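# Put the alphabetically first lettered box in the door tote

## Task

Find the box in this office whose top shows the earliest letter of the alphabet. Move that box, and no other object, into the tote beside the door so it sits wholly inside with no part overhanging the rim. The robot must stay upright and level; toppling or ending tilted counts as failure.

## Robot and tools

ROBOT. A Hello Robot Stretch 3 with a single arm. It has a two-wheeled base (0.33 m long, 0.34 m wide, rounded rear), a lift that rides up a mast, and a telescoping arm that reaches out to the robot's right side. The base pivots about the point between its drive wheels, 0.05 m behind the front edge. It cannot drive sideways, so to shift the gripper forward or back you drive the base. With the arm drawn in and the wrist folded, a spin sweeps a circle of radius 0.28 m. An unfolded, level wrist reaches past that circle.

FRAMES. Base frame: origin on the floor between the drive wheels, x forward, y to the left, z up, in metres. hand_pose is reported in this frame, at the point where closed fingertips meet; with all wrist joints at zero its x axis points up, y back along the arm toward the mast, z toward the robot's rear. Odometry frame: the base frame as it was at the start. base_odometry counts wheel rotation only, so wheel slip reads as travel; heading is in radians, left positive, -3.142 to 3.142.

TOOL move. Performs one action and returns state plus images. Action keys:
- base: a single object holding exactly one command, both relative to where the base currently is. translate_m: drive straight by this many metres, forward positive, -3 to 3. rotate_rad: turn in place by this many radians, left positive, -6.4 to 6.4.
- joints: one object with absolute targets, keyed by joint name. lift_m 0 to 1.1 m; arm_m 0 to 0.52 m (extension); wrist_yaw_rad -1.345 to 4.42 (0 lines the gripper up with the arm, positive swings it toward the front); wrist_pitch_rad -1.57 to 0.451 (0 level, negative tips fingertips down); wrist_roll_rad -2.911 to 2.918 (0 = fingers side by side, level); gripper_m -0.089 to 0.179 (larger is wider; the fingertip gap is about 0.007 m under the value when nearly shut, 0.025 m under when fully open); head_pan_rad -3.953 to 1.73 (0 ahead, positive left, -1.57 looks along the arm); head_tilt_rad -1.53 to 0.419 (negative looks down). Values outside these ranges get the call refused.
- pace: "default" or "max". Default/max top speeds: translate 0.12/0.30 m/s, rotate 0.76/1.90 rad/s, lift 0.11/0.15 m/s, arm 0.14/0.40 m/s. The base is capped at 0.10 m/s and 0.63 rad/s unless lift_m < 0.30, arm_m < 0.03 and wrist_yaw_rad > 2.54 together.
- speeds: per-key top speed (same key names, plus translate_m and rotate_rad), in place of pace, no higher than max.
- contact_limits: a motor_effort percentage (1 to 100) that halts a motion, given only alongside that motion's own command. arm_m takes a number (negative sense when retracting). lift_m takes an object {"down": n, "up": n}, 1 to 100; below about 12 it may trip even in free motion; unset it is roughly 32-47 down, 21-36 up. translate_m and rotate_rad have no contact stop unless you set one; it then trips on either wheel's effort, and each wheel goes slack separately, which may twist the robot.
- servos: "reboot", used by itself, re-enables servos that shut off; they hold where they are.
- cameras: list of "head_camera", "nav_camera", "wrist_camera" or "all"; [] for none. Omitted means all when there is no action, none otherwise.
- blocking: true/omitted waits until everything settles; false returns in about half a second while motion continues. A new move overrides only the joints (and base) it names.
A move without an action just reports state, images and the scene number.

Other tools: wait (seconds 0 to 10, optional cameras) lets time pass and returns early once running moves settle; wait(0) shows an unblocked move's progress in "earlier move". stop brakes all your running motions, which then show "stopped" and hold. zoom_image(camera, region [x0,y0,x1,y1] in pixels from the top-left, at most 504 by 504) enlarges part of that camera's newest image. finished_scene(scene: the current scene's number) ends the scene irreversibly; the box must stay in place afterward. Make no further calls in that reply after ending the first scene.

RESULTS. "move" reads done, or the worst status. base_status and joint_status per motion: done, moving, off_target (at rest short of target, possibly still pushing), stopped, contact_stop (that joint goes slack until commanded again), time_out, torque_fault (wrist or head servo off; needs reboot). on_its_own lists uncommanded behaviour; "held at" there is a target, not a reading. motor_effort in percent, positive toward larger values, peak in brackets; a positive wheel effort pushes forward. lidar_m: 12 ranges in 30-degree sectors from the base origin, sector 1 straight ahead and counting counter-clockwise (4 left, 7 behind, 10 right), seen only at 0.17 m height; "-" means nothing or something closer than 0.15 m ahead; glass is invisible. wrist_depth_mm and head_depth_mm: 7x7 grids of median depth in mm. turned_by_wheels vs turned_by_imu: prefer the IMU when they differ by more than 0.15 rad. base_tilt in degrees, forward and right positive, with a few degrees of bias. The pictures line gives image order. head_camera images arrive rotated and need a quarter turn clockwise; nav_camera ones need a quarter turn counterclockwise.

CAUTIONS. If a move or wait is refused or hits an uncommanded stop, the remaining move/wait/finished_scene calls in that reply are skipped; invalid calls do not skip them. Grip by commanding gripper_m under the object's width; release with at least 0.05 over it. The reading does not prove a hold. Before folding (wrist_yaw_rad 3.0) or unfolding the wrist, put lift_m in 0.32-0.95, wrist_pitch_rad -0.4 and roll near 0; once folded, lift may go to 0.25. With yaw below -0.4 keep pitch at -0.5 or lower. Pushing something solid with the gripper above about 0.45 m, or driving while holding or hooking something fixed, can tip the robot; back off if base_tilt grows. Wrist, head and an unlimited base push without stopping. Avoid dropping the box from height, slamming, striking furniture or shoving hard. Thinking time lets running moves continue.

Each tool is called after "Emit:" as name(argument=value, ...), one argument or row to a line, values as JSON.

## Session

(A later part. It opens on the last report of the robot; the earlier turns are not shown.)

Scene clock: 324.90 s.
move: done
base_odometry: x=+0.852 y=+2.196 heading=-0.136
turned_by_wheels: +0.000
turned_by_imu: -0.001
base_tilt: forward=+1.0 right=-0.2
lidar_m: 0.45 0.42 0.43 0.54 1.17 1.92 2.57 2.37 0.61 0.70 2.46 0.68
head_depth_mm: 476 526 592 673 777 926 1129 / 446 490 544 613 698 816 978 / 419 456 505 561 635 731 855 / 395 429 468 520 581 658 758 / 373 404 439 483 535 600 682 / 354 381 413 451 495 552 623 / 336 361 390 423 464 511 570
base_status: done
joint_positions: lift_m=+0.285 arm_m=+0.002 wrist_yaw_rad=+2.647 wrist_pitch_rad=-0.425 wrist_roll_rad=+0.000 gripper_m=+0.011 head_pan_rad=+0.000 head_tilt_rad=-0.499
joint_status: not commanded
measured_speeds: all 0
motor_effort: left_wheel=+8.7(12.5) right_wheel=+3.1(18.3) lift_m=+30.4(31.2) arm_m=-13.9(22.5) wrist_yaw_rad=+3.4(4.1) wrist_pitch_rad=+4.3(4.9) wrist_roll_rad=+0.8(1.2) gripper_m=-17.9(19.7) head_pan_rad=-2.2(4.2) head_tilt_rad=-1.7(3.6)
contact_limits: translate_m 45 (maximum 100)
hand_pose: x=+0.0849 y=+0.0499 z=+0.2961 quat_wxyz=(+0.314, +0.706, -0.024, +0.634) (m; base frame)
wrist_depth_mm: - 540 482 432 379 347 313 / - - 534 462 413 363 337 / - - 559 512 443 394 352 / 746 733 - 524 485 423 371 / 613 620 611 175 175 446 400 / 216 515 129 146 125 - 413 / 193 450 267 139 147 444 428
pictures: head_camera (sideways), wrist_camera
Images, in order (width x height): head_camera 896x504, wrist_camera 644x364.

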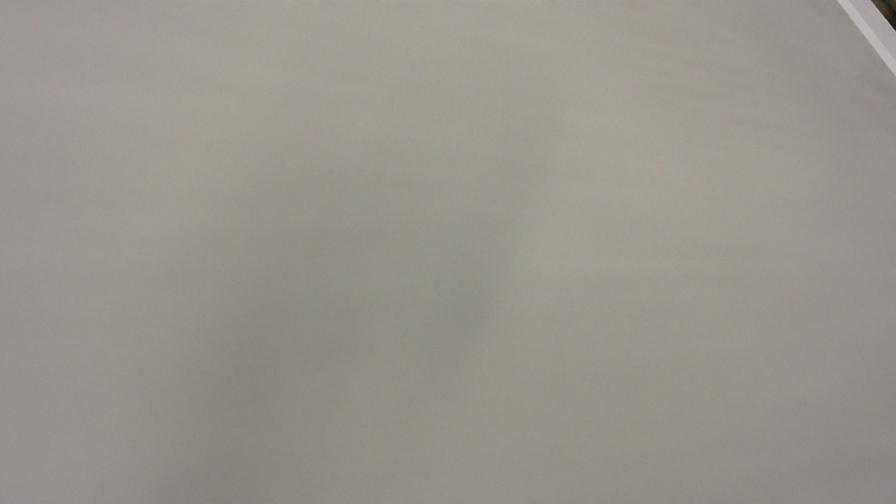

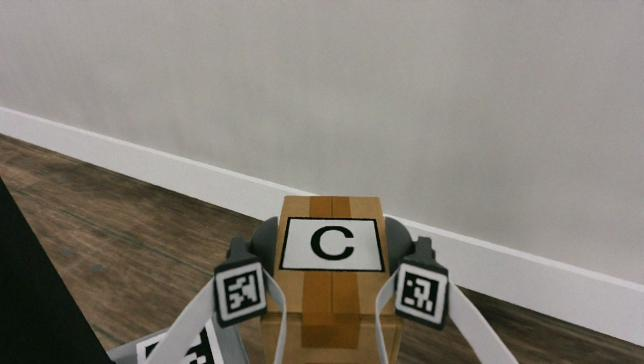

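Emit:
move(
  base={"rotate_rad": -1.155},
  pace="max",
  cameras=[],
)

Emit:
move(
  base={"translate_m": 1.45},
  joints={"head_pan_rad": 0.0, "head_tilt_rad": -0.65},
  pace="max",
  contact_limits={"translate_m": 45},
  cameras=["head_camera", "nav_camera"],
)

Emit:
move(
  joints={"head_pan_rad": -1.4, "head_tilt_rad": -0.2},
  pace="max",
  cameras=["head_camera"],
)

Scene clock: 337.30 s.
move: done
base_odometry: x=+0.852 y=+2.196 heading=-1.291
turned_by_wheels: -1.155
turned_by_imu: -1.149
base_tilt: forward=+1.0 right=+0.0
lidar_m: 2.46 0.77 0.47 0.42 0.42 0.51 0.95 1.91 2.56 2.86 0.61 0.64
head_depth_mm: 2215 2380 2625 2685 2006 1594 1313 / 2194 2397 2627 2664 1977 1601 1336 / 2170 2318 2542 2649 1991 1598 1332 / 2152 2316 2516 2663 2013 1597 1341 / 2141 2292 2508 2660 1994 1585 1345 / 2083 2219 2475 2611 1991 1595 1336 / 2048 2210 2382 2254 1905 1574 1335
base_status: done
joint_positions: lift_m=+0.285 arm_m=+0.002 wrist_yaw_rad=+2.647 wrist_pitch_rad=-0.425 wrist_roll_rad=+0.000 gripper_m=+0.011 head_pan_rad=+0.000 head_tilt_rad=-0.501
joint_status: not commanded
measured_speeds: all 0
motor_effort: left_wheel=+9.1(18.1) right_wheel=-8.1(14.2) lift_m=+29.1(30.0) arm_m=-19.2(19.2) wrist_yaw_rad=+2.8(3.7) wrist_pitch_rad=+4.3(4.7) wrist_roll_rad=+0.9(1.2) gripper_m=-18.1(19.4) head_pan_rad=-1.3(3.0) head_tilt_rad=-2.3(3.7)
hand_pose: x=+0.0849 y=+0.0499 z=+0.2961 quat_wxyz=(+0.314, +0.706, -0.024, +0.634) (m; base frame)
wrist_depth_mm: 351 393 455 534 - - - / 363 418 497 557 - - - / 385 445 515 - - - - / 406 469 536 199 762 754 779 / 429 478 - 175 569 603 619 / 194 501 129 146 128 517 511 / 192 453 269 140 147 440 444
pictures: none
No camera images: "cameras" was empty.

Scene clock: 343.53 s.
move: done
base_odometry: x=+1.253 y=+0.802 heading=-1.290
turned_by_wheels: +0.000
turned_by_imu: -0.002
base_tilt: forward=+0.8 right=-0.2
lidar_m: 1.05 1.06 0.78 0.69 0.70 0.86 1.60 0.72 0.81 1.51 1.94 1.18
head_depth_mm: 935 1043 1181 1356 1565 1407 1237 / 923 1029 1167 1336 1579 1419 1233 / 916 1018 1150 1315 1533 1421 1233 / 901 998 1123 1284 1510 1420 1228 / 888 983 1116 1264 1475 1415 1204 / 876 969 1091 1238 1445 1410 1182 / 864 960 1079 1215 1413 1425 1229
base_status: done
joint_positions: lift_m=+0.285 arm_m=+0.002 wrist_yaw_rad=+2.647 wrist_pitch_rad=-0.425 wrist_roll_rad=+0.000 gripper_m=+0.011 head_pan_rad=+0.000 head_tilt_rad=-0.651
joint_status: all done
measured_speeds: all 0
motor_effort: left_wheel=+10.3(21.0) right_wheel=-4.0(8.5) lift_m=+28.8(29.8) arm_m=-21.7(23.6) wrist_yaw_rad=+3.4(3.6) wrist_pitch_rad=+4.4(4.8) wrist_roll_rad=+1.0(1.1) gripper_m=-18.7(19.9) head_pan_rad=-0.6(3.4) head_tilt_rad=+1.0(5.4)
contact_limits: translate_m 45 (maximum 100)
hand_pose: x=+0.0848 y=+0.0500 z=+0.2961 quat_wxyz=(+0.314, +0.706, -0.024, +0.634) (m; base frame)
wrist_depth_mm: - - - 873 - - - / - - - - - - - / - - - 960 - 929 - / - 693 764 767 - 794 771 / 614 612 610 176 151 - 618 / 213 511 129 147 128 499 523 / 193 453 268 139 146 441 439
pictures: head_camera (sideways), nav_camera (sideways)
Images, in order (width x height): head_camera 896x504, nav_camera 672x504.

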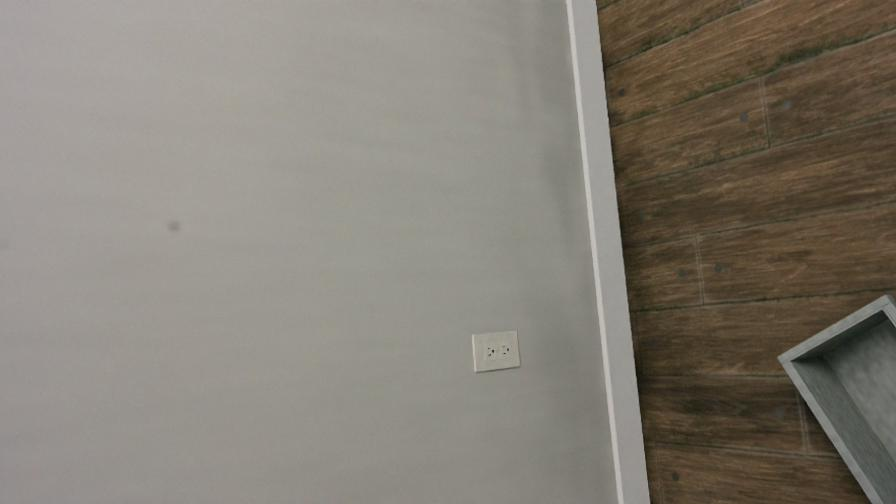

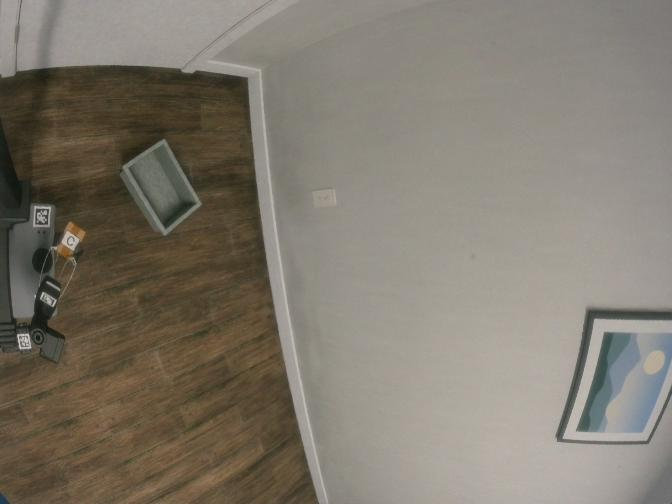

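Scene clock: 344.53 s.
move: done
base_odometry: x=+1.253 y=+0.802 heading=-1.290
turned_by_wheels: +0.000
turned_by_imu: +0.000
base_tilt: forward=+1.0 right=-0.2
lidar_m: 1.05 1.06 0.78 0.70 0.70 0.86 1.60 0.72 0.81 1.51 1.94 1.18
head_depth_mm: 2770 2157 2128 2085 2066 2030 1793 / 2764 2869 2958 2830 2969 2358 1768 / 2749 2833 2973 3009 3150 2344 1791 / 2727 2860 2964 3060 3090 2333 1763 / 2734 2855 2920 3065 2921 2296 1765 / 2707 2840 2926 3046 3086 2287 1761 / 2714 2818 2916 3077 3094 2278 1734
base_status: not commanded
joint_positions: lift_m=+0.285 arm_m=+0.002 wrist_yaw_rad=+2.647 wrist_pitch_rad=-0.425 wrist_roll_rad=+0.000 gripper_m=+0.011 head_pan_rad=-1.433 head_tilt_rad=-0.195
joint_status: all done
measured_speeds: all 0
motor_effort: left_wheel=+10.3(10.6) right_wheel=-3.4(4.4) lift_m=+28.5(29.0) arm_m=-21.2(21.8) wrist_yaw_rad=+3.2(3.3) wrist_pitch_rad=+4.5(4.6) wrist_roll_rad=+0.8(1.1) gripper_m=-19.0(19.7) head_pan_rad=+0.2(4.2) head_tilt_rad=+3.7(6.2)
contact_limits: translate_m 45 (maximum 100)
hand_pose: x=+0.0848 y=+0.0500 z=+0.2961 quat_wxyz=(+0.314, +0.706, -0.024, +0.634) (m; base frame)
wrist_depth_mm: - - - 900 - - - / - - - - - - - / - - - 959 - 963 - / - 694 791 775 - 607 764 / 615 611 617 175 151 - 611 / 213 517 129 146 127 495 515 / 193 451 268 139 146 441 447
pictures: head_camera (sideways)
Images, in order (width x height): head_camera 896x504.

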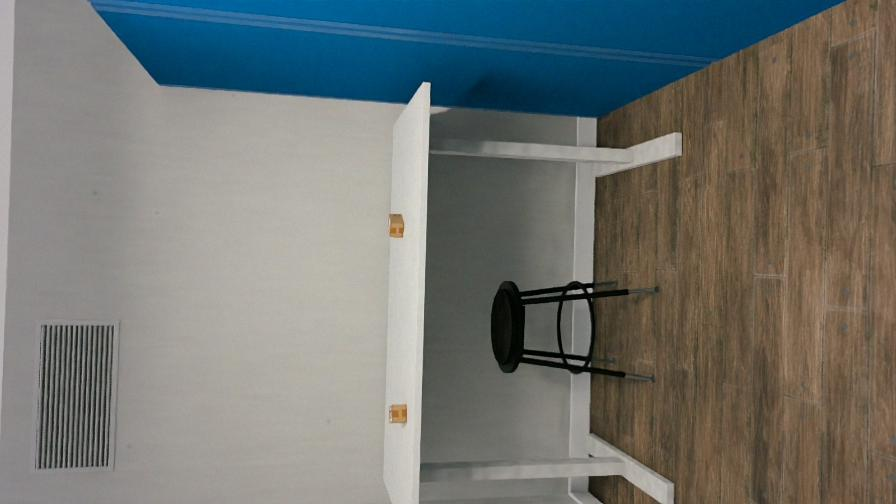

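Emit:
move(
  base={"rotate_rad": -1.44},
  pace="max",
  cameras=[],
)

Emit:
move(
  base={"translate_m": 1.5},
  joints={"head_pan_rad": -0.05, "head_tilt_rad": -0.3},
  pace="max",
  contact_limits={"translate_m": 45},
  cameras=["head_camera"],
)

Scene clock: 350.70 s.
move: done
base_odometry: x=+1.253 y=+0.802 heading=-2.730
turned_by_wheels: -1.440
turned_by_imu: -1.432
base_tilt: forward=+1.0 right=-0.1
lidar_m: 2.15 1.60 1.11 1.06 1.08 0.74 0.70 0.70 0.96 2.28 0.72 0.91
head_depth_mm: 3251 3417 3398 3596 3408 2328 1752 / 3278 3482 3451 3626 3398 2324 1746 / 3383 3450 3597 3675 3367 2297 1766 / 3147 3465 3645 3785 3375 2285 1763 / 802 827 858 902 947 992 1044 / 616 636 660 687 716 744 776 / 618 640 663 693 723 755 788
base_status: done
joint_positions: lift_m=+0.285 arm_m=+0.002 wrist_yaw_rad=+2.647 wrist_pitch_rad=-0.425 wrist_roll_rad=+0.000 gripper_m=+0.011 head_pan_rad=-1.400 head_tilt_rad=-0.200
joint_status: not commanded
measured_speeds: all 0
motor_effort: left_wheel=+8.9(17.9) right_wheel=-8.8(15.2) lift_m=+28.0(28.2) arm_m=-23.0(23.6) wrist_yaw_rad=+3.2(3.4) wrist_pitch_rad=+4.4(4.8) wrist_roll_rad=+0.9(1.1) gripper_m=-18.5(19.5) head_pan_rad=+2.6(4.1) head_tilt_rad=-0.7(1.6)
hand_pose: x=+0.0848 y=+0.0500 z=+0.2961 quat_wxyz=(+0.314, +0.706, -0.024, +0.634) (m; base frame)
wrist_depth_mm: - - - - - - - / - - - - - - - / - 939 - - - - - / 806 766 776 786 776 763 758 / - 607 612 175 568 608 627 / 196 517 129 146 127 520 513 / 193 453 268 139 147 439 443
pictures: none
No camera images: "cameras" was empty.

Scene clock: 357.10 s.
move: done
base_odometry: x=-0.122 y=+0.202 heading=-2.730
turned_by_wheels: +0.000
turned_by_imu: -0.001
base_tilt: forward=+0.9 right=-0.3
lidar_m: 0.98 0.99 1.21 1.15 1.17 1.54 2.17 0.89 0.62 0.59 0.60 0.78
head_depth_mm: 1370 1429 1505 1189 1425 1559 1493 / 1353 1436 1525 1178 1209 1784 1404 / 1348 1419 1510 1171 1690 1810 1571 / 1344 1418 1495 1111 1690 1791 1582 / 1336 1413 1484 1147 1677 1766 1563 / 1341 1406 1479 1152 1664 1746 1473 / 1324 1400 1478 1134 1325 1167 1554
base_status: done
joint_positions: lift_m=+0.285 arm_m=+0.002 wrist_yaw_rad=+2.647 wrist_pitch_rad=-0.425 wrist_roll_rad=+0.000 gripper_m=+0.011 head_pan_rad=-0.050 head_tilt_rad=-0.302
joint_status: all done
measured_speeds: all 0
motor_effort: left_wheel=+11.6(17.6) right_wheel=-3.0(11.6) lift_m=+27.1(28.0) arm_m=-17.7(23.0) wrist_yaw_rad=+2.9(3.5) wrist_pitch_rad=+4.4(4.9) wrist_roll_rad=+0.9(1.1) gripper_m=-18.6(19.9) head_pan_rad=-3.9(4.8) head_tilt_rad=+3.3(4.0)
contact_limits: translate_m 45 (maximum 100)
hand_pose: x=+0.0848 y=+0.0500 z=+0.2961 quat_wxyz=(+0.314, +0.706, -0.024, +0.634) (m; base frame)
wrist_depth_mm: - - - - - - - / - - - - - - - / 911 - - - - - - / 760 763 773 773 760 777 760 / 626 609 620 175 574 608 610 / 214 518 129 146 127 513 514 / 191 460 267 140 146 443 446
pictures: head_camera (sideways)
Images, in order (width x height): head_camera 896x504.

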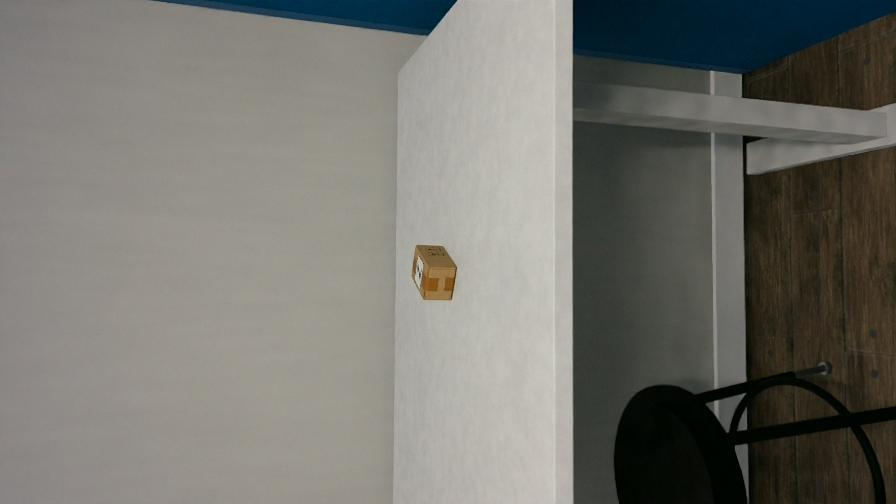

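Emit:
zoom_image(
  camera="head_camera",
  region=[400, 235, 470, 305],
)

Scaled by 7.200 from the camera's 896x504 image, which has a finer 1280x720 frame.

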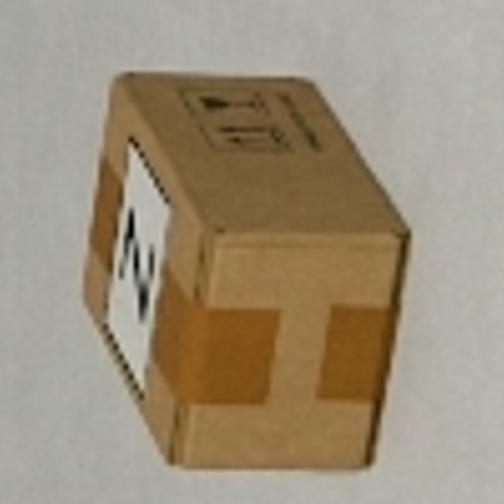

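Emit:
move(
  base={"rotate_rad": -3.091},
  pace="max",
  cameras=[],
)

Emit:
move(
  base={"translate_m": 1.41},
  pace="max",
  contact_limits={"translate_m": 45},
  cameras=[],
)

Emit:
move(
  base={"rotate_rad": 0.44},
  joints={"head_pan_rad": -1.55, "head_tilt_rad": -0.95, "lift_m": 0.5},
  pace="max",
  cameras=["head_camera", "nav_camera"],
)

Scene clock: 375.10 s.
move: done
base_odometry: x=-0.122 y=+0.202 heading=+0.463
turned_by_wheels: -3.091
turned_by_imu: -3.076
base_tilt: forward=+1.1 right=-0.2
lidar_m: 2.17 0.81 0.60 0.59 0.61 0.87 0.98 1.10 1.18 1.15 1.20 1.66
head_depth_mm: 1879 1965 2082 2211 2347 1918 1590 / 1886 1980 2082 2231 2379 2000 1572 / 1878 1983 2095 2249 2348 1973 1581 / 1893 1992 2125 2229 2371 1975 1568 / 1918 2017 2142 2282 2371 1969 1552 / 1943 2024 2160 2279 2401 1974 1574 / 1941 2041 2152 2265 2393 1975 1563
base_status: done
joint_positions: lift_m=+0.285 arm_m=+0.002 wrist_yaw_rad=+2.647 wrist_pitch_rad=-0.425 wrist_roll_rad=+0.000 gripper_m=+0.011 head_pan_rad=-0.050 head_tilt_rad=-0.300
joint_status: not commanded
measured_speeds: all 0
motor_effort: left_wheel=+9.6(18.8) right_wheel=-9.5(14.3) lift_m=+26.0(26.8) arm_m=-22.6(24.1) wrist_yaw_rad=+3.1(3.4) wrist_pitch_rad=+4.4(4.7) wrist_roll_rad=+0.8(1.1) gripper_m=-18.2(19.5) head_pan_rad=-2.1(4.7) head_tilt_rad=+3.4(5.1)
hand_pose: x=+0.0848 y=+0.0500 z=+0.2961 quat_wxyz=(+0.314, +0.706, -0.024, +0.634) (m; base frame)
wrist_depth_mm: - - - 629 - - - / - - - 680 - - - / - - - 735 - - - / - - - 753 745 763 761 / 593 625 622 176 566 613 616 / 214 516 129 146 127 515 514 / 193 452 267 139 147 442 438
pictures: none
No camera images: "cameras" was empty.

Scene clock: 381.20 s.
move: done
base_odometry: x=+1.140 y=+0.832 heading=+0.463
turned_by_wheels: +0.000
turned_by_imu: -0.001
base_tilt: forward=+1.0 right=-0.2
lidar_m: 0.77 0.83 1.16 0.59 0.58 0.81 2.36 1.64 1.21 1.17 1.09 0.81
head_depth_mm: 646 680 714 761 806 857 918 / 646 680 719 758 810 861 923 / 648 683 721 762 813 866 927 / 643 678 714 757 805 861 919 / 671 705 745 788 835 893 960 / 672 706 744 795 841 900 971 / 672 708 751 794 848 903 972
base_status: done
joint_positions: lift_m=+0.285 arm_m=+0.002 wrist_yaw_rad=+2.647 wrist_pitch_rad=-0.425 wrist_roll_rad=+0.000 gripper_m=+0.011 head_pan_rad=-0.050 head_tilt_rad=-0.300
joint_status: not commanded
measured_speeds: all 0
motor_effort: left_wheel=+10.7(20.4) right_wheel=-4.8(8.3) lift_m=+25.2(26.3) arm_m=-17.3(23.2) wrist_yaw_rad=+2.9(3.4) wrist_pitch_rad=+4.3(4.7) wrist_roll_rad=+0.8(1.2) gripper_m=-18.1(19.7) head_pan_rad=-1.5(3.9) head_tilt_rad=+2.3(4.1)
contact_limits: translate_m 45 (maximum 100)
hand_pose: x=+0.0848 y=+0.0500 z=+0.2961 quat_wxyz=(+0.314, +0.706, -0.024, +0.634) (m; base frame)
wrist_depth_mm: - - - - - - - / - - - - - - - / 517 - - - - - - / 526 766 759 766 771 734 - / 571 623 612 175 576 616 614 / 213 513 129 146 127 517 512 / 193 454 266 140 146 443 446
pictures: none
No camera images: "cameras" was empty.

Scene clock: 383.43 s.
move: done
base_odometry: x=+1.140 y=+0.832 heading=+0.903
turned_by_wheels: +0.440
turned_by_imu: +0.439
base_tilt: forward=+0.9 right=-0.1
lidar_m: 0.82 1.06 0.84 0.58 0.74 1.73 1.80 1.24 1.18 1.20 0.83 0.77
head_depth_mm: 1098 1256 1469 1546 1382 1235 1107 / 1153 1341 1581 1553 1348 1239 487 / 1223 1421 1667 1554 1339 1235 947 / 1291 1513 1730 1552 1346 602 576 / 1272 1464 1683 1553 1376 1234 1124 / 1106 1217 1380 1514 1383 1238 1128 / 960 1064 1192 1355 1376 1249 1124
base_status: done
joint_positions: lift_m=+0.500 arm_m=+0.002 wrist_yaw_rad=+2.647 wrist_pitch_rad=-0.425 wrist_roll_rad=+0.000 gripper_m=+0.011 head_pan_rad=-1.563 head_tilt_rad=-0.953
joint_status: all done
measured_speeds: translate_m=+0.000 rotate_rad=+0.000 lift_m=+0.000 arm_m=+0.000 wrist_yaw_rad=+0.000 wrist_pitch_rad=+0.000 wrist_roll_rad=+0.000 head_pan_rad=+0.024 head_tilt_rad=+0.000
motor_effort: left_wheel=-7.5(15.5) right_wheel=+8.6(15.1) lift_m=+29.7(32.7) arm_m=-18.8(18.8) wrist_yaw_rad=+2.7(3.4) wrist_pitch_rad=+4.4(4.8) wrist_roll_rad=+0.8(1.0) gripper_m=-18.4(19.6) head_pan_rad=+2.7(6.7) head_tilt_rad=-3.5(7.0)
hand_pose: x=+0.0847 y=+0.0499 z=+0.5110 quat_wxyz=(+0.314, +0.706, -0.024, +0.634) (m; base frame)
wrist_depth_mm: - 528 - - - - - / - 566 - - - - - / - - - - - - - / - - - - - - - / - - 718 176 852 929 - / 207 774 129 146 127 770 773 / 193 684 642 139 146 658 671
pictures: head_camera (sideways), nav_camera (sideways)
Images, in order (width x height): head_camera 896x504, nav_camera 672x504.

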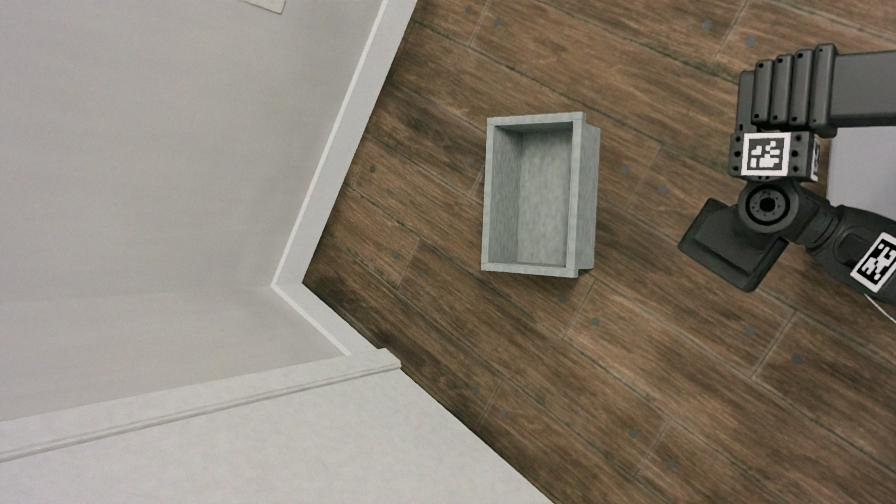

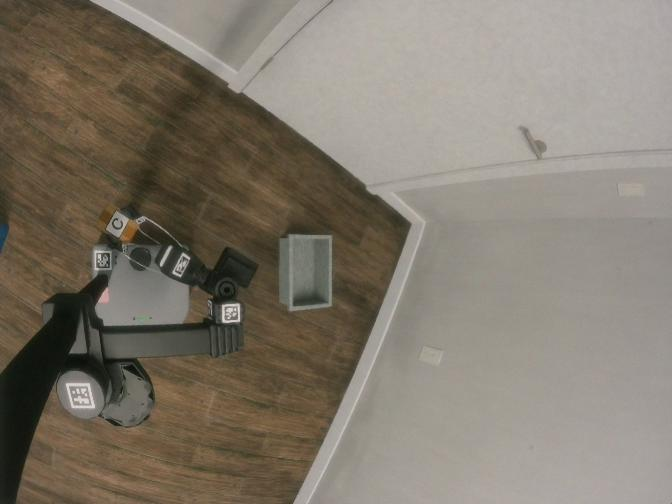

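Emit:
move(
  base={"translate_m": -0.075},
  joints={"wrist_yaw_rad": 0.0},
  cameras=[],
)

Emit:
move(
  joints={"wrist_pitch_rad": -1.3, "arm_m": 0.45},
  speeds={"arm_m": 0.25},
  cameras=["head_camera", "wrist_camera"],
)

Scene clock: 396.27 s.
move: done
base_odometry: x=+1.093 y=+0.773 heading=+0.903
turned_by_wheels: +0.000
turned_by_imu: +0.001
base_tilt: forward=+0.9 right=-0.2
lidar_m: 0.89 1.15 0.60 0.60 0.79 1.84 1.75 1.21 1.14 1.17 0.90 0.84
head_depth_mm: 1069 1218 1425 1556 1376 1230 1109 / 1119 1295 1512 1566 1374 1232 491 / 1190 1381 1642 1548 834 624 537 / 1270 1485 1720 1556 1351 1207 984 / 1326 1516 1718 1571 1364 1252 1124 / 1194 1324 1485 1582 1386 1239 1125 / 1031 1141 1283 1458 1384 1241 1127
base_status: done
joint_positions: lift_m=+0.500 arm_m=+0.002 wrist_yaw_rad=+0.003 wrist_pitch_rad=-0.425 wrist_roll_rad=+0.000 gripper_m=+0.011 head_pan_rad=-1.550 head_tilt_rad=-0.950
joint_status: all done
measured_speeds: all 0
motor_effort: left_wheel=-7.6(11.7) right_wheel=-3.0(7.0) lift_m=+21.2(25.1) arm_m=-23.7(23.7) wrist_yaw_rad=-2.2(6.6) wrist_pitch_rad=+4.4(4.8) wrist_roll_rad=+0.8(1.1) gripper_m=-17.4(20.5) head_pan_rad=+3.7(4.3) head_tilt_rad=+1.0(1.2)
hand_pose: x=-0.0208 y=-0.3702 z=+0.5110 quat_wxyz=(+0.692, +0.151, -0.690, -0.148) (m; base frame)
wrist_depth_mm: - 703 - - - - - / - 774 - - 831 - - / - 851 - - - - - / - 894 - - - - - / - 866 908 175 875 911 - / 714 795 129 146 127 767 770 / 658 681 633 139 146 668 657
pictures: none
No camera images: "cameras" was empty.

Scene clock: 400.13 s.
move: done
base_odometry: x=+1.093 y=+0.773 heading=+0.903
turned_by_wheels: +0.000
turned_by_imu: +0.001
base_tilt: forward=+1.1 right=+0.0
lidar_m: 0.89 1.16 0.60 0.60 0.79 1.83 1.75 1.21 1.14 1.16 0.90 0.84
head_depth_mm: 1068 1218 1425 1555 1373 1240 1117 / 1125 1295 1434 704 611 547 494 / 1190 1395 1516 1034 1322 1249 992 / 1271 1482 1720 1545 1341 1247 1096 / 1314 1517 1722 1558 1360 1241 1124 / 1192 1317 1488 1553 1385 1241 1122 / 1037 1138 1280 1464 1387 1247 1133
base_status: not commanded
joint_positions: lift_m=+0.500 arm_m=+0.450 wrist_yaw_rad=+0.003 wrist_pitch_rad=-1.302 wrist_roll_rad=+0.000 gripper_m=+0.011 head_pan_rad=-1.550 head_tilt_rad=-0.950
joint_status: all done
measured_speeds: all 0
motor_effort: left_wheel=-7.3(7.9) right_wheel=-3.2(3.6) lift_m=+28.3(28.3) arm_m=+24.1(27.5) wrist_yaw_rad=-2.2(2.6) wrist_pitch_rad=+0.0(4.7) wrist_roll_rad=+0.7(1.2) gripper_m=-18.9(19.7) head_pan_rad=+3.0(4.0) head_tilt_rad=-0.1(1.7)
hand_pose: x=-0.0215 y=-0.6398 z=+0.3853 quat_wxyz=(+0.563, +0.429, -0.561, -0.428) (m; base frame)
wrist_depth_mm: 586 592 583 582 584 587 573 / 570 574 578 578 565 567 565 / 578 560 551 556 563 555 557 / 558 549 - - 539 545 544 / 543 546 150 175 427 532 529 / 537 528 129 147 128 524 524 / 529 525 516 139 147 505 511
pictures: head_camera (sideways), wrist_camera
Images, in order (width x height): head_camera 896x504, wrist_camera 644x364.

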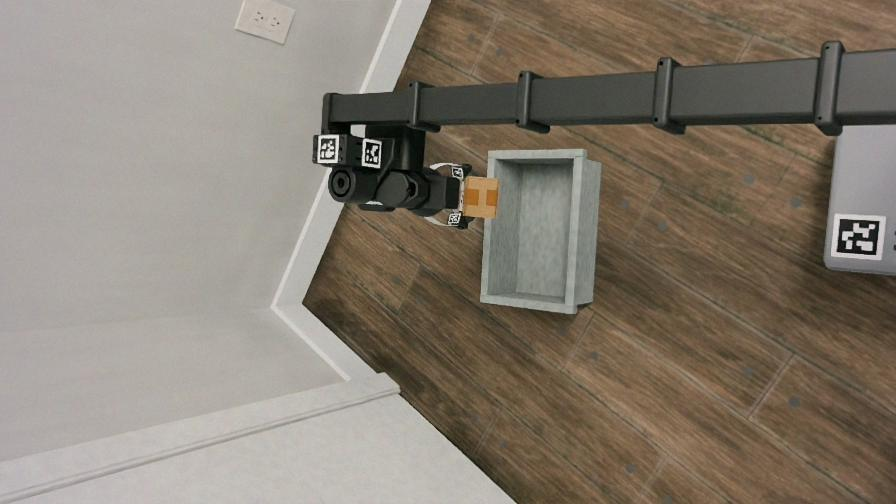

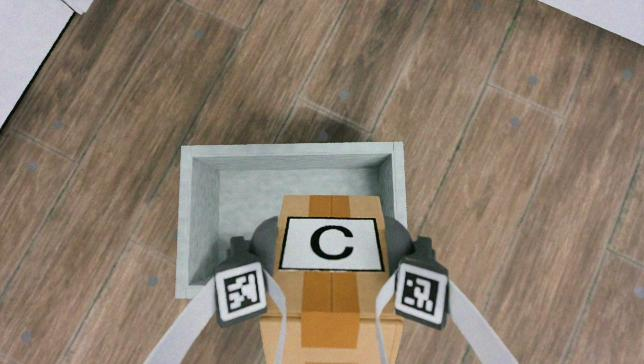

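Emit:
move(
  base={"translate_m": 0.04},
  joints={"arm_m": 0.5, "lift_m": 0.37},
  cameras=["head_camera", "wrist_camera"],
)

Scene clock: 407.97 s.
move: done
base_odometry: x=+1.118 y=+0.805 heading=+0.903
turned_by_wheels: +0.000
turned_by_imu: +0.001
base_tilt: forward=+1.2 right=-0.1
lidar_m: 0.85 1.11 0.68 0.59 0.77 1.78 1.78 1.23 1.16 1.18 0.86 0.80
head_depth_mm: 1088 1242 1449 1552 1372 1238 1127 / 1146 1321 1527 1486 769 684 610 / 1208 1408 1637 997 1336 1234 991 / 1275 1516 1722 1549 1335 1238 1089 / 1291 1471 1674 1558 1379 1235 1127 / 1147 1254 1415 1521 1370 1232 1134 / 982 1100 1221 1387 1391 1243 1127
base_status: done
joint_positions: lift_m=+0.370 arm_m=+0.500 wrist_yaw_rad=+0.003 wrist_pitch_rad=-1.302 wrist_roll_rad=+0.000 gripper_m=+0.011 head_pan_rad=-1.550 head_tilt_rad=-0.950
joint_status: all done
measured_speeds: all 0
motor_effort: left_wheel=+6.8(9.5) right_wheel=+4.3(10.5) lift_m=+22.4(28.6) arm_m=+22.1(26.4) wrist_yaw_rad=-1.8(2.8) wrist_pitch_rad=+0.4(0.6) wrist_roll_rad=+0.8(1.1) gripper_m=-18.3(19.4) head_pan_rad=+3.5(3.8) head_tilt_rad=-0.3(1.5)
hand_pose: x=-0.0215 y=-0.6897 z=+0.2553 quat_wxyz=(+0.563, +0.430, -0.561, -0.428) (m; base frame)
wrist_depth_mm: 452 455 452 453 445 447 447 / 448 443 436 438 437 442 432 / 438 432 430 433 426 424 421 / 428 420 419 328 - 418 419 / 420 414 - 176 151 408 405 / 408 408 129 146 126 398 399 / 402 404 309 140 147 388 392
pictures: head_camera (sideways), wrist_camera
Images, in order (width x height): head_camera 896x504, wrist_camera 644x364.

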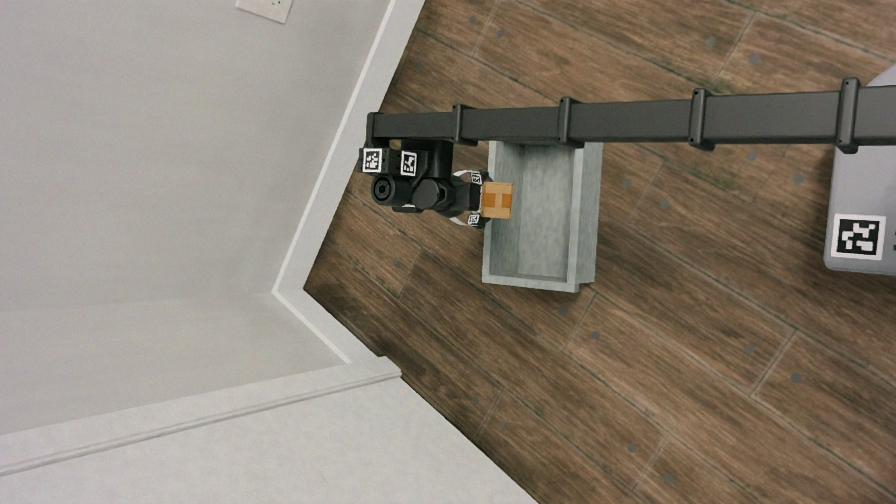

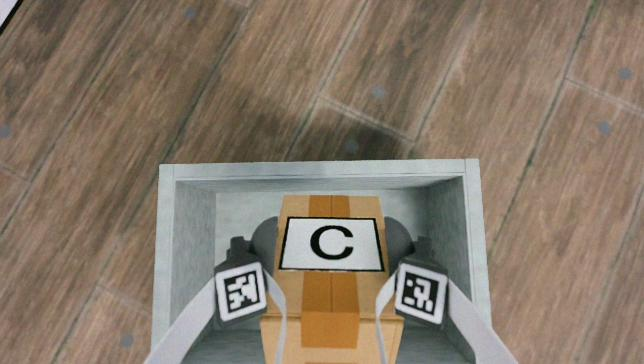

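Emit:
move(
  joints={"lift_m": 0.185},
  speeds={"lift_m": 0.08},
  contact_limits={"lift_m": {"down": 13}},
  cameras=["head_camera", "wrist_camera"],
)

Scene clock: 414.07 s.
move: done
base_odometry: x=+1.118 y=+0.805 heading=+0.903
turned_by_wheels: +0.000
turned_by_imu: +0.001
base_tilt: forward=+1.1 right=-0.3
lidar_m: 0.85 1.11 0.68 0.59 0.76 1.78 1.78 1.23 1.16 1.18 0.86 0.80
head_depth_mm: 1088 1238 1449 1553 1379 1245 1123 / 1152 1308 1539 1556 1362 1218 969 / 1213 1406 1654 1101 1316 1216 975 / 1280 1500 1720 1562 1342 1239 1095 / 1290 1486 1678 1574 1377 1237 1125 / 1142 1251 1415 1533 1376 1242 1124 / 985 1092 1224 1399 1382 1245 1135
base_status: not commanded
joint_positions: lift_m=+0.185 arm_m=+0.500 wrist_yaw_rad=+0.003 wrist_pitch_rad=-1.303 wrist_roll_rad=+0.000 gripper_m=+0.011 head_pan_rad=-1.550 head_tilt_rad=-0.950
joint_status: all done
measured_speeds: all 0
motor_effort: left_wheel=+7.0(7.1) right_wheel=+4.8(5.0) lift_m=+16.0(27.7) arm_m=+6.1(14.4) wrist_yaw_rad=-2.2(2.4) wrist_pitch_rad=+0.5(0.6) wrist_roll_rad=+0.9(1.1) gripper_m=-18.8(19.8) head_pan_rad=+2.4(3.9) head_tilt_rad=-0.1(1.9)
contact_limits: lift_m down 13 (down: maximum 72; up: maximum 65)
hand_pose: x=-0.0215 y=-0.6894 z=+0.0702 quat_wxyz=(+0.563, +0.430, -0.561, -0.428) (m; base frame)
wrist_depth_mm: 260 258 259 256 254 253 252 / 255 127 127 126 125 125 125 / 147 149 151 152 156 176 130 / - - - 224 - - - / - - - 174 150 - - / - - 129 146 125 - - / - - - 142 134 - -
pictures: head_camera (sideways), wrist_camera
Images, in order (width x height): head_camera 896x504, wrist_camera 644x364.

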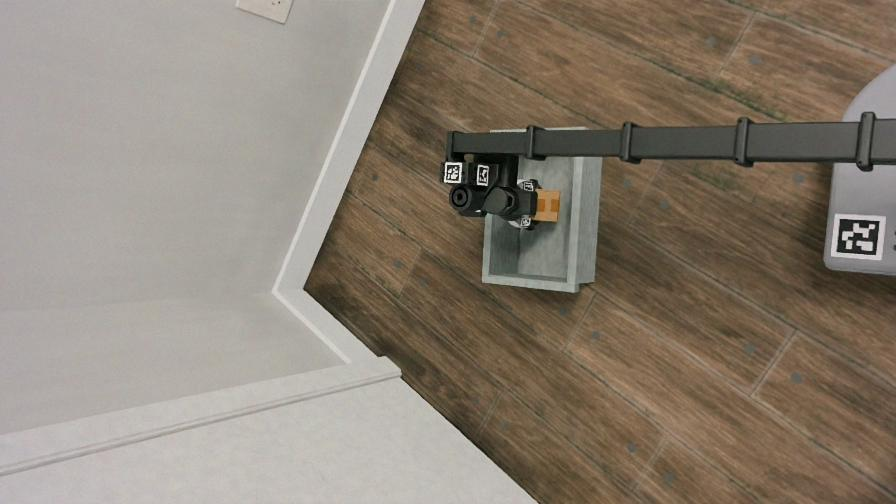

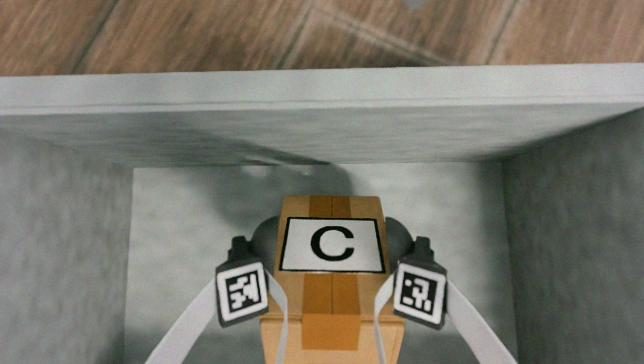

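Emit:
move(
  joints={"lift_m": 0.145},
  speeds={"lift_m": 0.05},
  contact_limits={"lift_m": {"down": 13}},
  cameras=["wrist_camera"],
)

Scene clock: 417.43 s.
move: contact_stop
base_odometry: x=+1.118 y=+0.805 heading=+0.903
turned_by_wheels: +0.000
turned_by_imu: +0.000
base_tilt: forward=+1.0 right=-0.1
lidar_m: 0.85 1.10 0.68 0.59 0.76 1.78 1.77 1.23 1.16 1.18 0.86 0.80
head_depth_mm: 1089 1239 1436 1553 1377 1235 1126 / 1142 1313 1540 1557 1355 1221 1109 / 1213 1402 1664 1555 1310 1221 968 / 1285 1508 1708 1553 1333 1234 1092 / 1287 1485 1680 1571 1382 1246 1125 / 1150 1253 1423 1542 1391 1235 1127 / 987 1098 1231 1398 1376 1244 1122
base_status: not commanded
joint_positions: lift_m=+0.162 arm_m=+0.500 wrist_yaw_rad=+0.003 wrist_pitch_rad=-1.305 wrist_roll_rad=+0.000 gripper_m=+0.011 head_pan_rad=-1.550 head_tilt_rad=-0.950
joint_status: lift_m contact_stop (moved -0.023 of -0.040)
measured_speeds: translate_m=+0.000 rotate_rad=+0.000 lift_m=+0.003 arm_m=+0.000 wrist_yaw_rad=+0.000 wrist_pitch_rad=+0.000 wrist_roll_rad=+0.000 head_pan_rad=+0.000 head_tilt_rad=+0.000
on_its_own: lift_m is slack since a contact_stop (your +0.145 is given up)
motor_effort: left_wheel=+6.9(7.2) right_wheel=+4.1(4.8) lift_m=+22.5(22.5) arm_m=-3.3(3.3) wrist_yaw_rad=-2.0(2.4) wrist_pitch_rad=+0.7(1.2) wrist_roll_rad=+0.8(1.1) gripper_m=-17.0(18.8) head_pan_rad=+3.6(3.6) head_tilt_rad=-0.8(1.9)
contact_limits: lift_m down 13 (down: maximum 72; up: maximum 65)
hand_pose: x=-0.0215 y=-0.6891 z=+0.0472 quat_wxyz=(+0.563, +0.430, -0.561, -0.429) (m; base frame)
wrist_depth_mm: 237 235 233 232 231 231 229 / - 104 103 107 108 102 102 / 146 149 151 152 156 177 131 / - - - - - - - / - - - 162 155 - - / - - 129 142 128 - - / - - - 131 126 - -
pictures: wrist_camera
Images, in order (width x height): wrist_camera 644x364.

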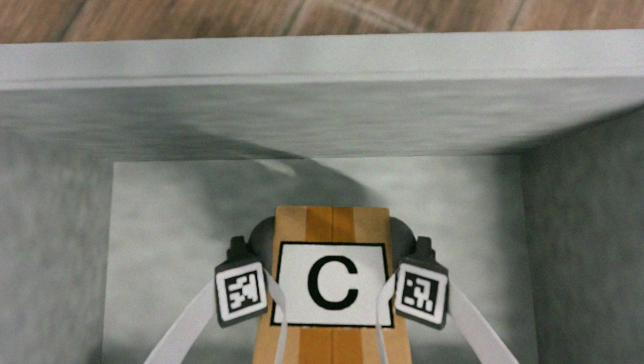

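Emit:
move(
  joints={"lift_m": 0.163, "gripper_m": 0.125},
  cameras=[],
)

Emit:
move(
  joints={"lift_m": 0.42},
  cameras=["wrist_camera"],
)

Scene clock: 421.40 s.
move: done
base_odometry: x=+1.118 y=+0.805 heading=+0.903
turned_by_wheels: +0.000
turned_by_imu: +0.001
base_tilt: forward=+1.1 right=-0.1
lidar_m: 0.85 1.11 0.68 0.59 0.76 1.77 1.77 1.22 1.16 1.18 0.86 0.80
head_depth_mm: 1087 1244 1448 1560 1387 1232 1123 / 1150 1318 1551 1565 1348 1217 1107 / 1202 1406 1662 1562 1313 1221 971 / 1281 1513 1714 1556 1340 1238 1097 / 1290 1478 1683 1564 1370 1235 1127 / 1143 1253 1405 1547 1386 1241 1127 / 992 1100 1221 1393 1379 1246 1125
base_status: not commanded
joint_positions: lift_m=+0.163 arm_m=+0.500 wrist_yaw_rad=+0.003 wrist_pitch_rad=-1.301 wrist_roll_rad=+0.000 gripper_m=+0.125 head_pan_rad=-1.550 head_tilt_rad=-0.950
joint_status: all done
measured_speeds: all 0
motor_effort: left_wheel=+7.0(7.0) right_wheel=+3.8(4.8) lift_m=+20.4(26.0) arm_m=-14.1(14.1) wrist_yaw_rad=-1.9(2.4) wrist_pitch_rad=+0.0(0.8) wrist_roll_rad=+0.8(1.1) gripper_m=-0.9(91.0) head_pan_rad=+2.3(3.2) head_tilt_rad=-1.0(2.1)
hand_pose: x=-0.0215 y=-0.6900 z=+0.0483 quat_wxyz=(+0.563, +0.429, -0.562, -0.428) (m; base frame)
wrist_depth_mm: 236 234 234 233 232 230 229 / - 104 103 107 107 102 102 / 144 148 149 151 154 175 131 / - - - - - - - / - - - 161 - - - / - 124 158 158 157 123 - / - 117 - 155 155 116 92
pictures: none
No camera images: "cameras" was empty.

Scene clock: 424.57 s.
move: done
base_odometry: x=+1.118 y=+0.805 heading=+0.903
turned_by_wheels: +0.000
turned_by_imu: +0.000
base_tilt: forward=+1.0 right=+0.0
lidar_m: 0.85 1.11 0.68 0.59 0.76 1.78 1.77 1.23 1.16 1.19 0.86 0.80
head_depth_mm: 1091 1235 1443 1555 1378 1238 1120 / 1145 1312 1513 898 714 619 559 / 1205 1408 1592 1138 1334 1235 989 / 1272 1512 1729 1566 1339 1243 1101 / 1293 1475 1671 1561 1379 1245 1131 / 1137 1247 1424 1535 1373 1246 1129 / 987 1100 1227 1388 1391 1246 1129
base_status: not commanded
joint_positions: lift_m=+0.420 arm_m=+0.500 wrist_yaw_rad=+0.003 wrist_pitch_rad=-1.301 wrist_roll_rad=+0.000 gripper_m=+0.125 head_pan_rad=-1.550 head_tilt_rad=-0.950
joint_status: all done
measured_speeds: all 0
motor_effort: left_wheel=+6.7(7.0) right_wheel=+4.1(4.7) lift_m=+29.8(32.6) arm_m=-22.1(22.3) wrist_yaw_rad=-1.7(2.2) wrist_pitch_rad=-0.1(0.4) wrist_roll_rad=+1.0(1.2) gripper_m=+0.9(1.6) head_pan_rad=+2.6(3.3) head_tilt_rad=-1.4(2.3)
hand_pose: x=-0.0215 y=-0.6900 z=+0.3053 quat_wxyz=(+0.563, +0.429, -0.562, -0.428) (m; base frame)
wrist_depth_mm: 511 505 498 502 501 500 494 / 493 498 499 491 489 487 484 / 482 480 480 476 474 472 478 / 474 479 472 - 352 462 465 / 469 468 - 408 - 455 450 / 451 124 - 404 - 127 448 / 453 333 367 363 361 332 433
pictures: wrist_camera
Images, in order (width x height): wrist_camera 644x364.

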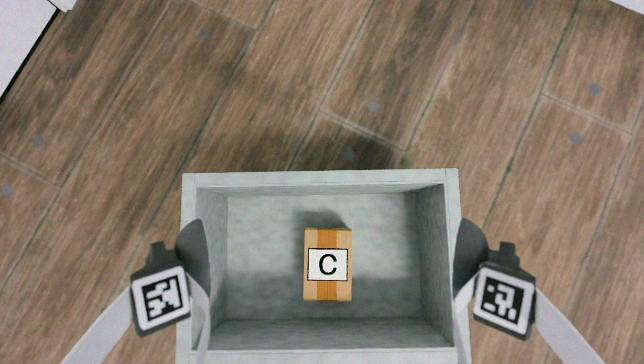

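In the tote.

Emit:
finished_scene(
  scene=2,
)

The scene is finished: the task was done.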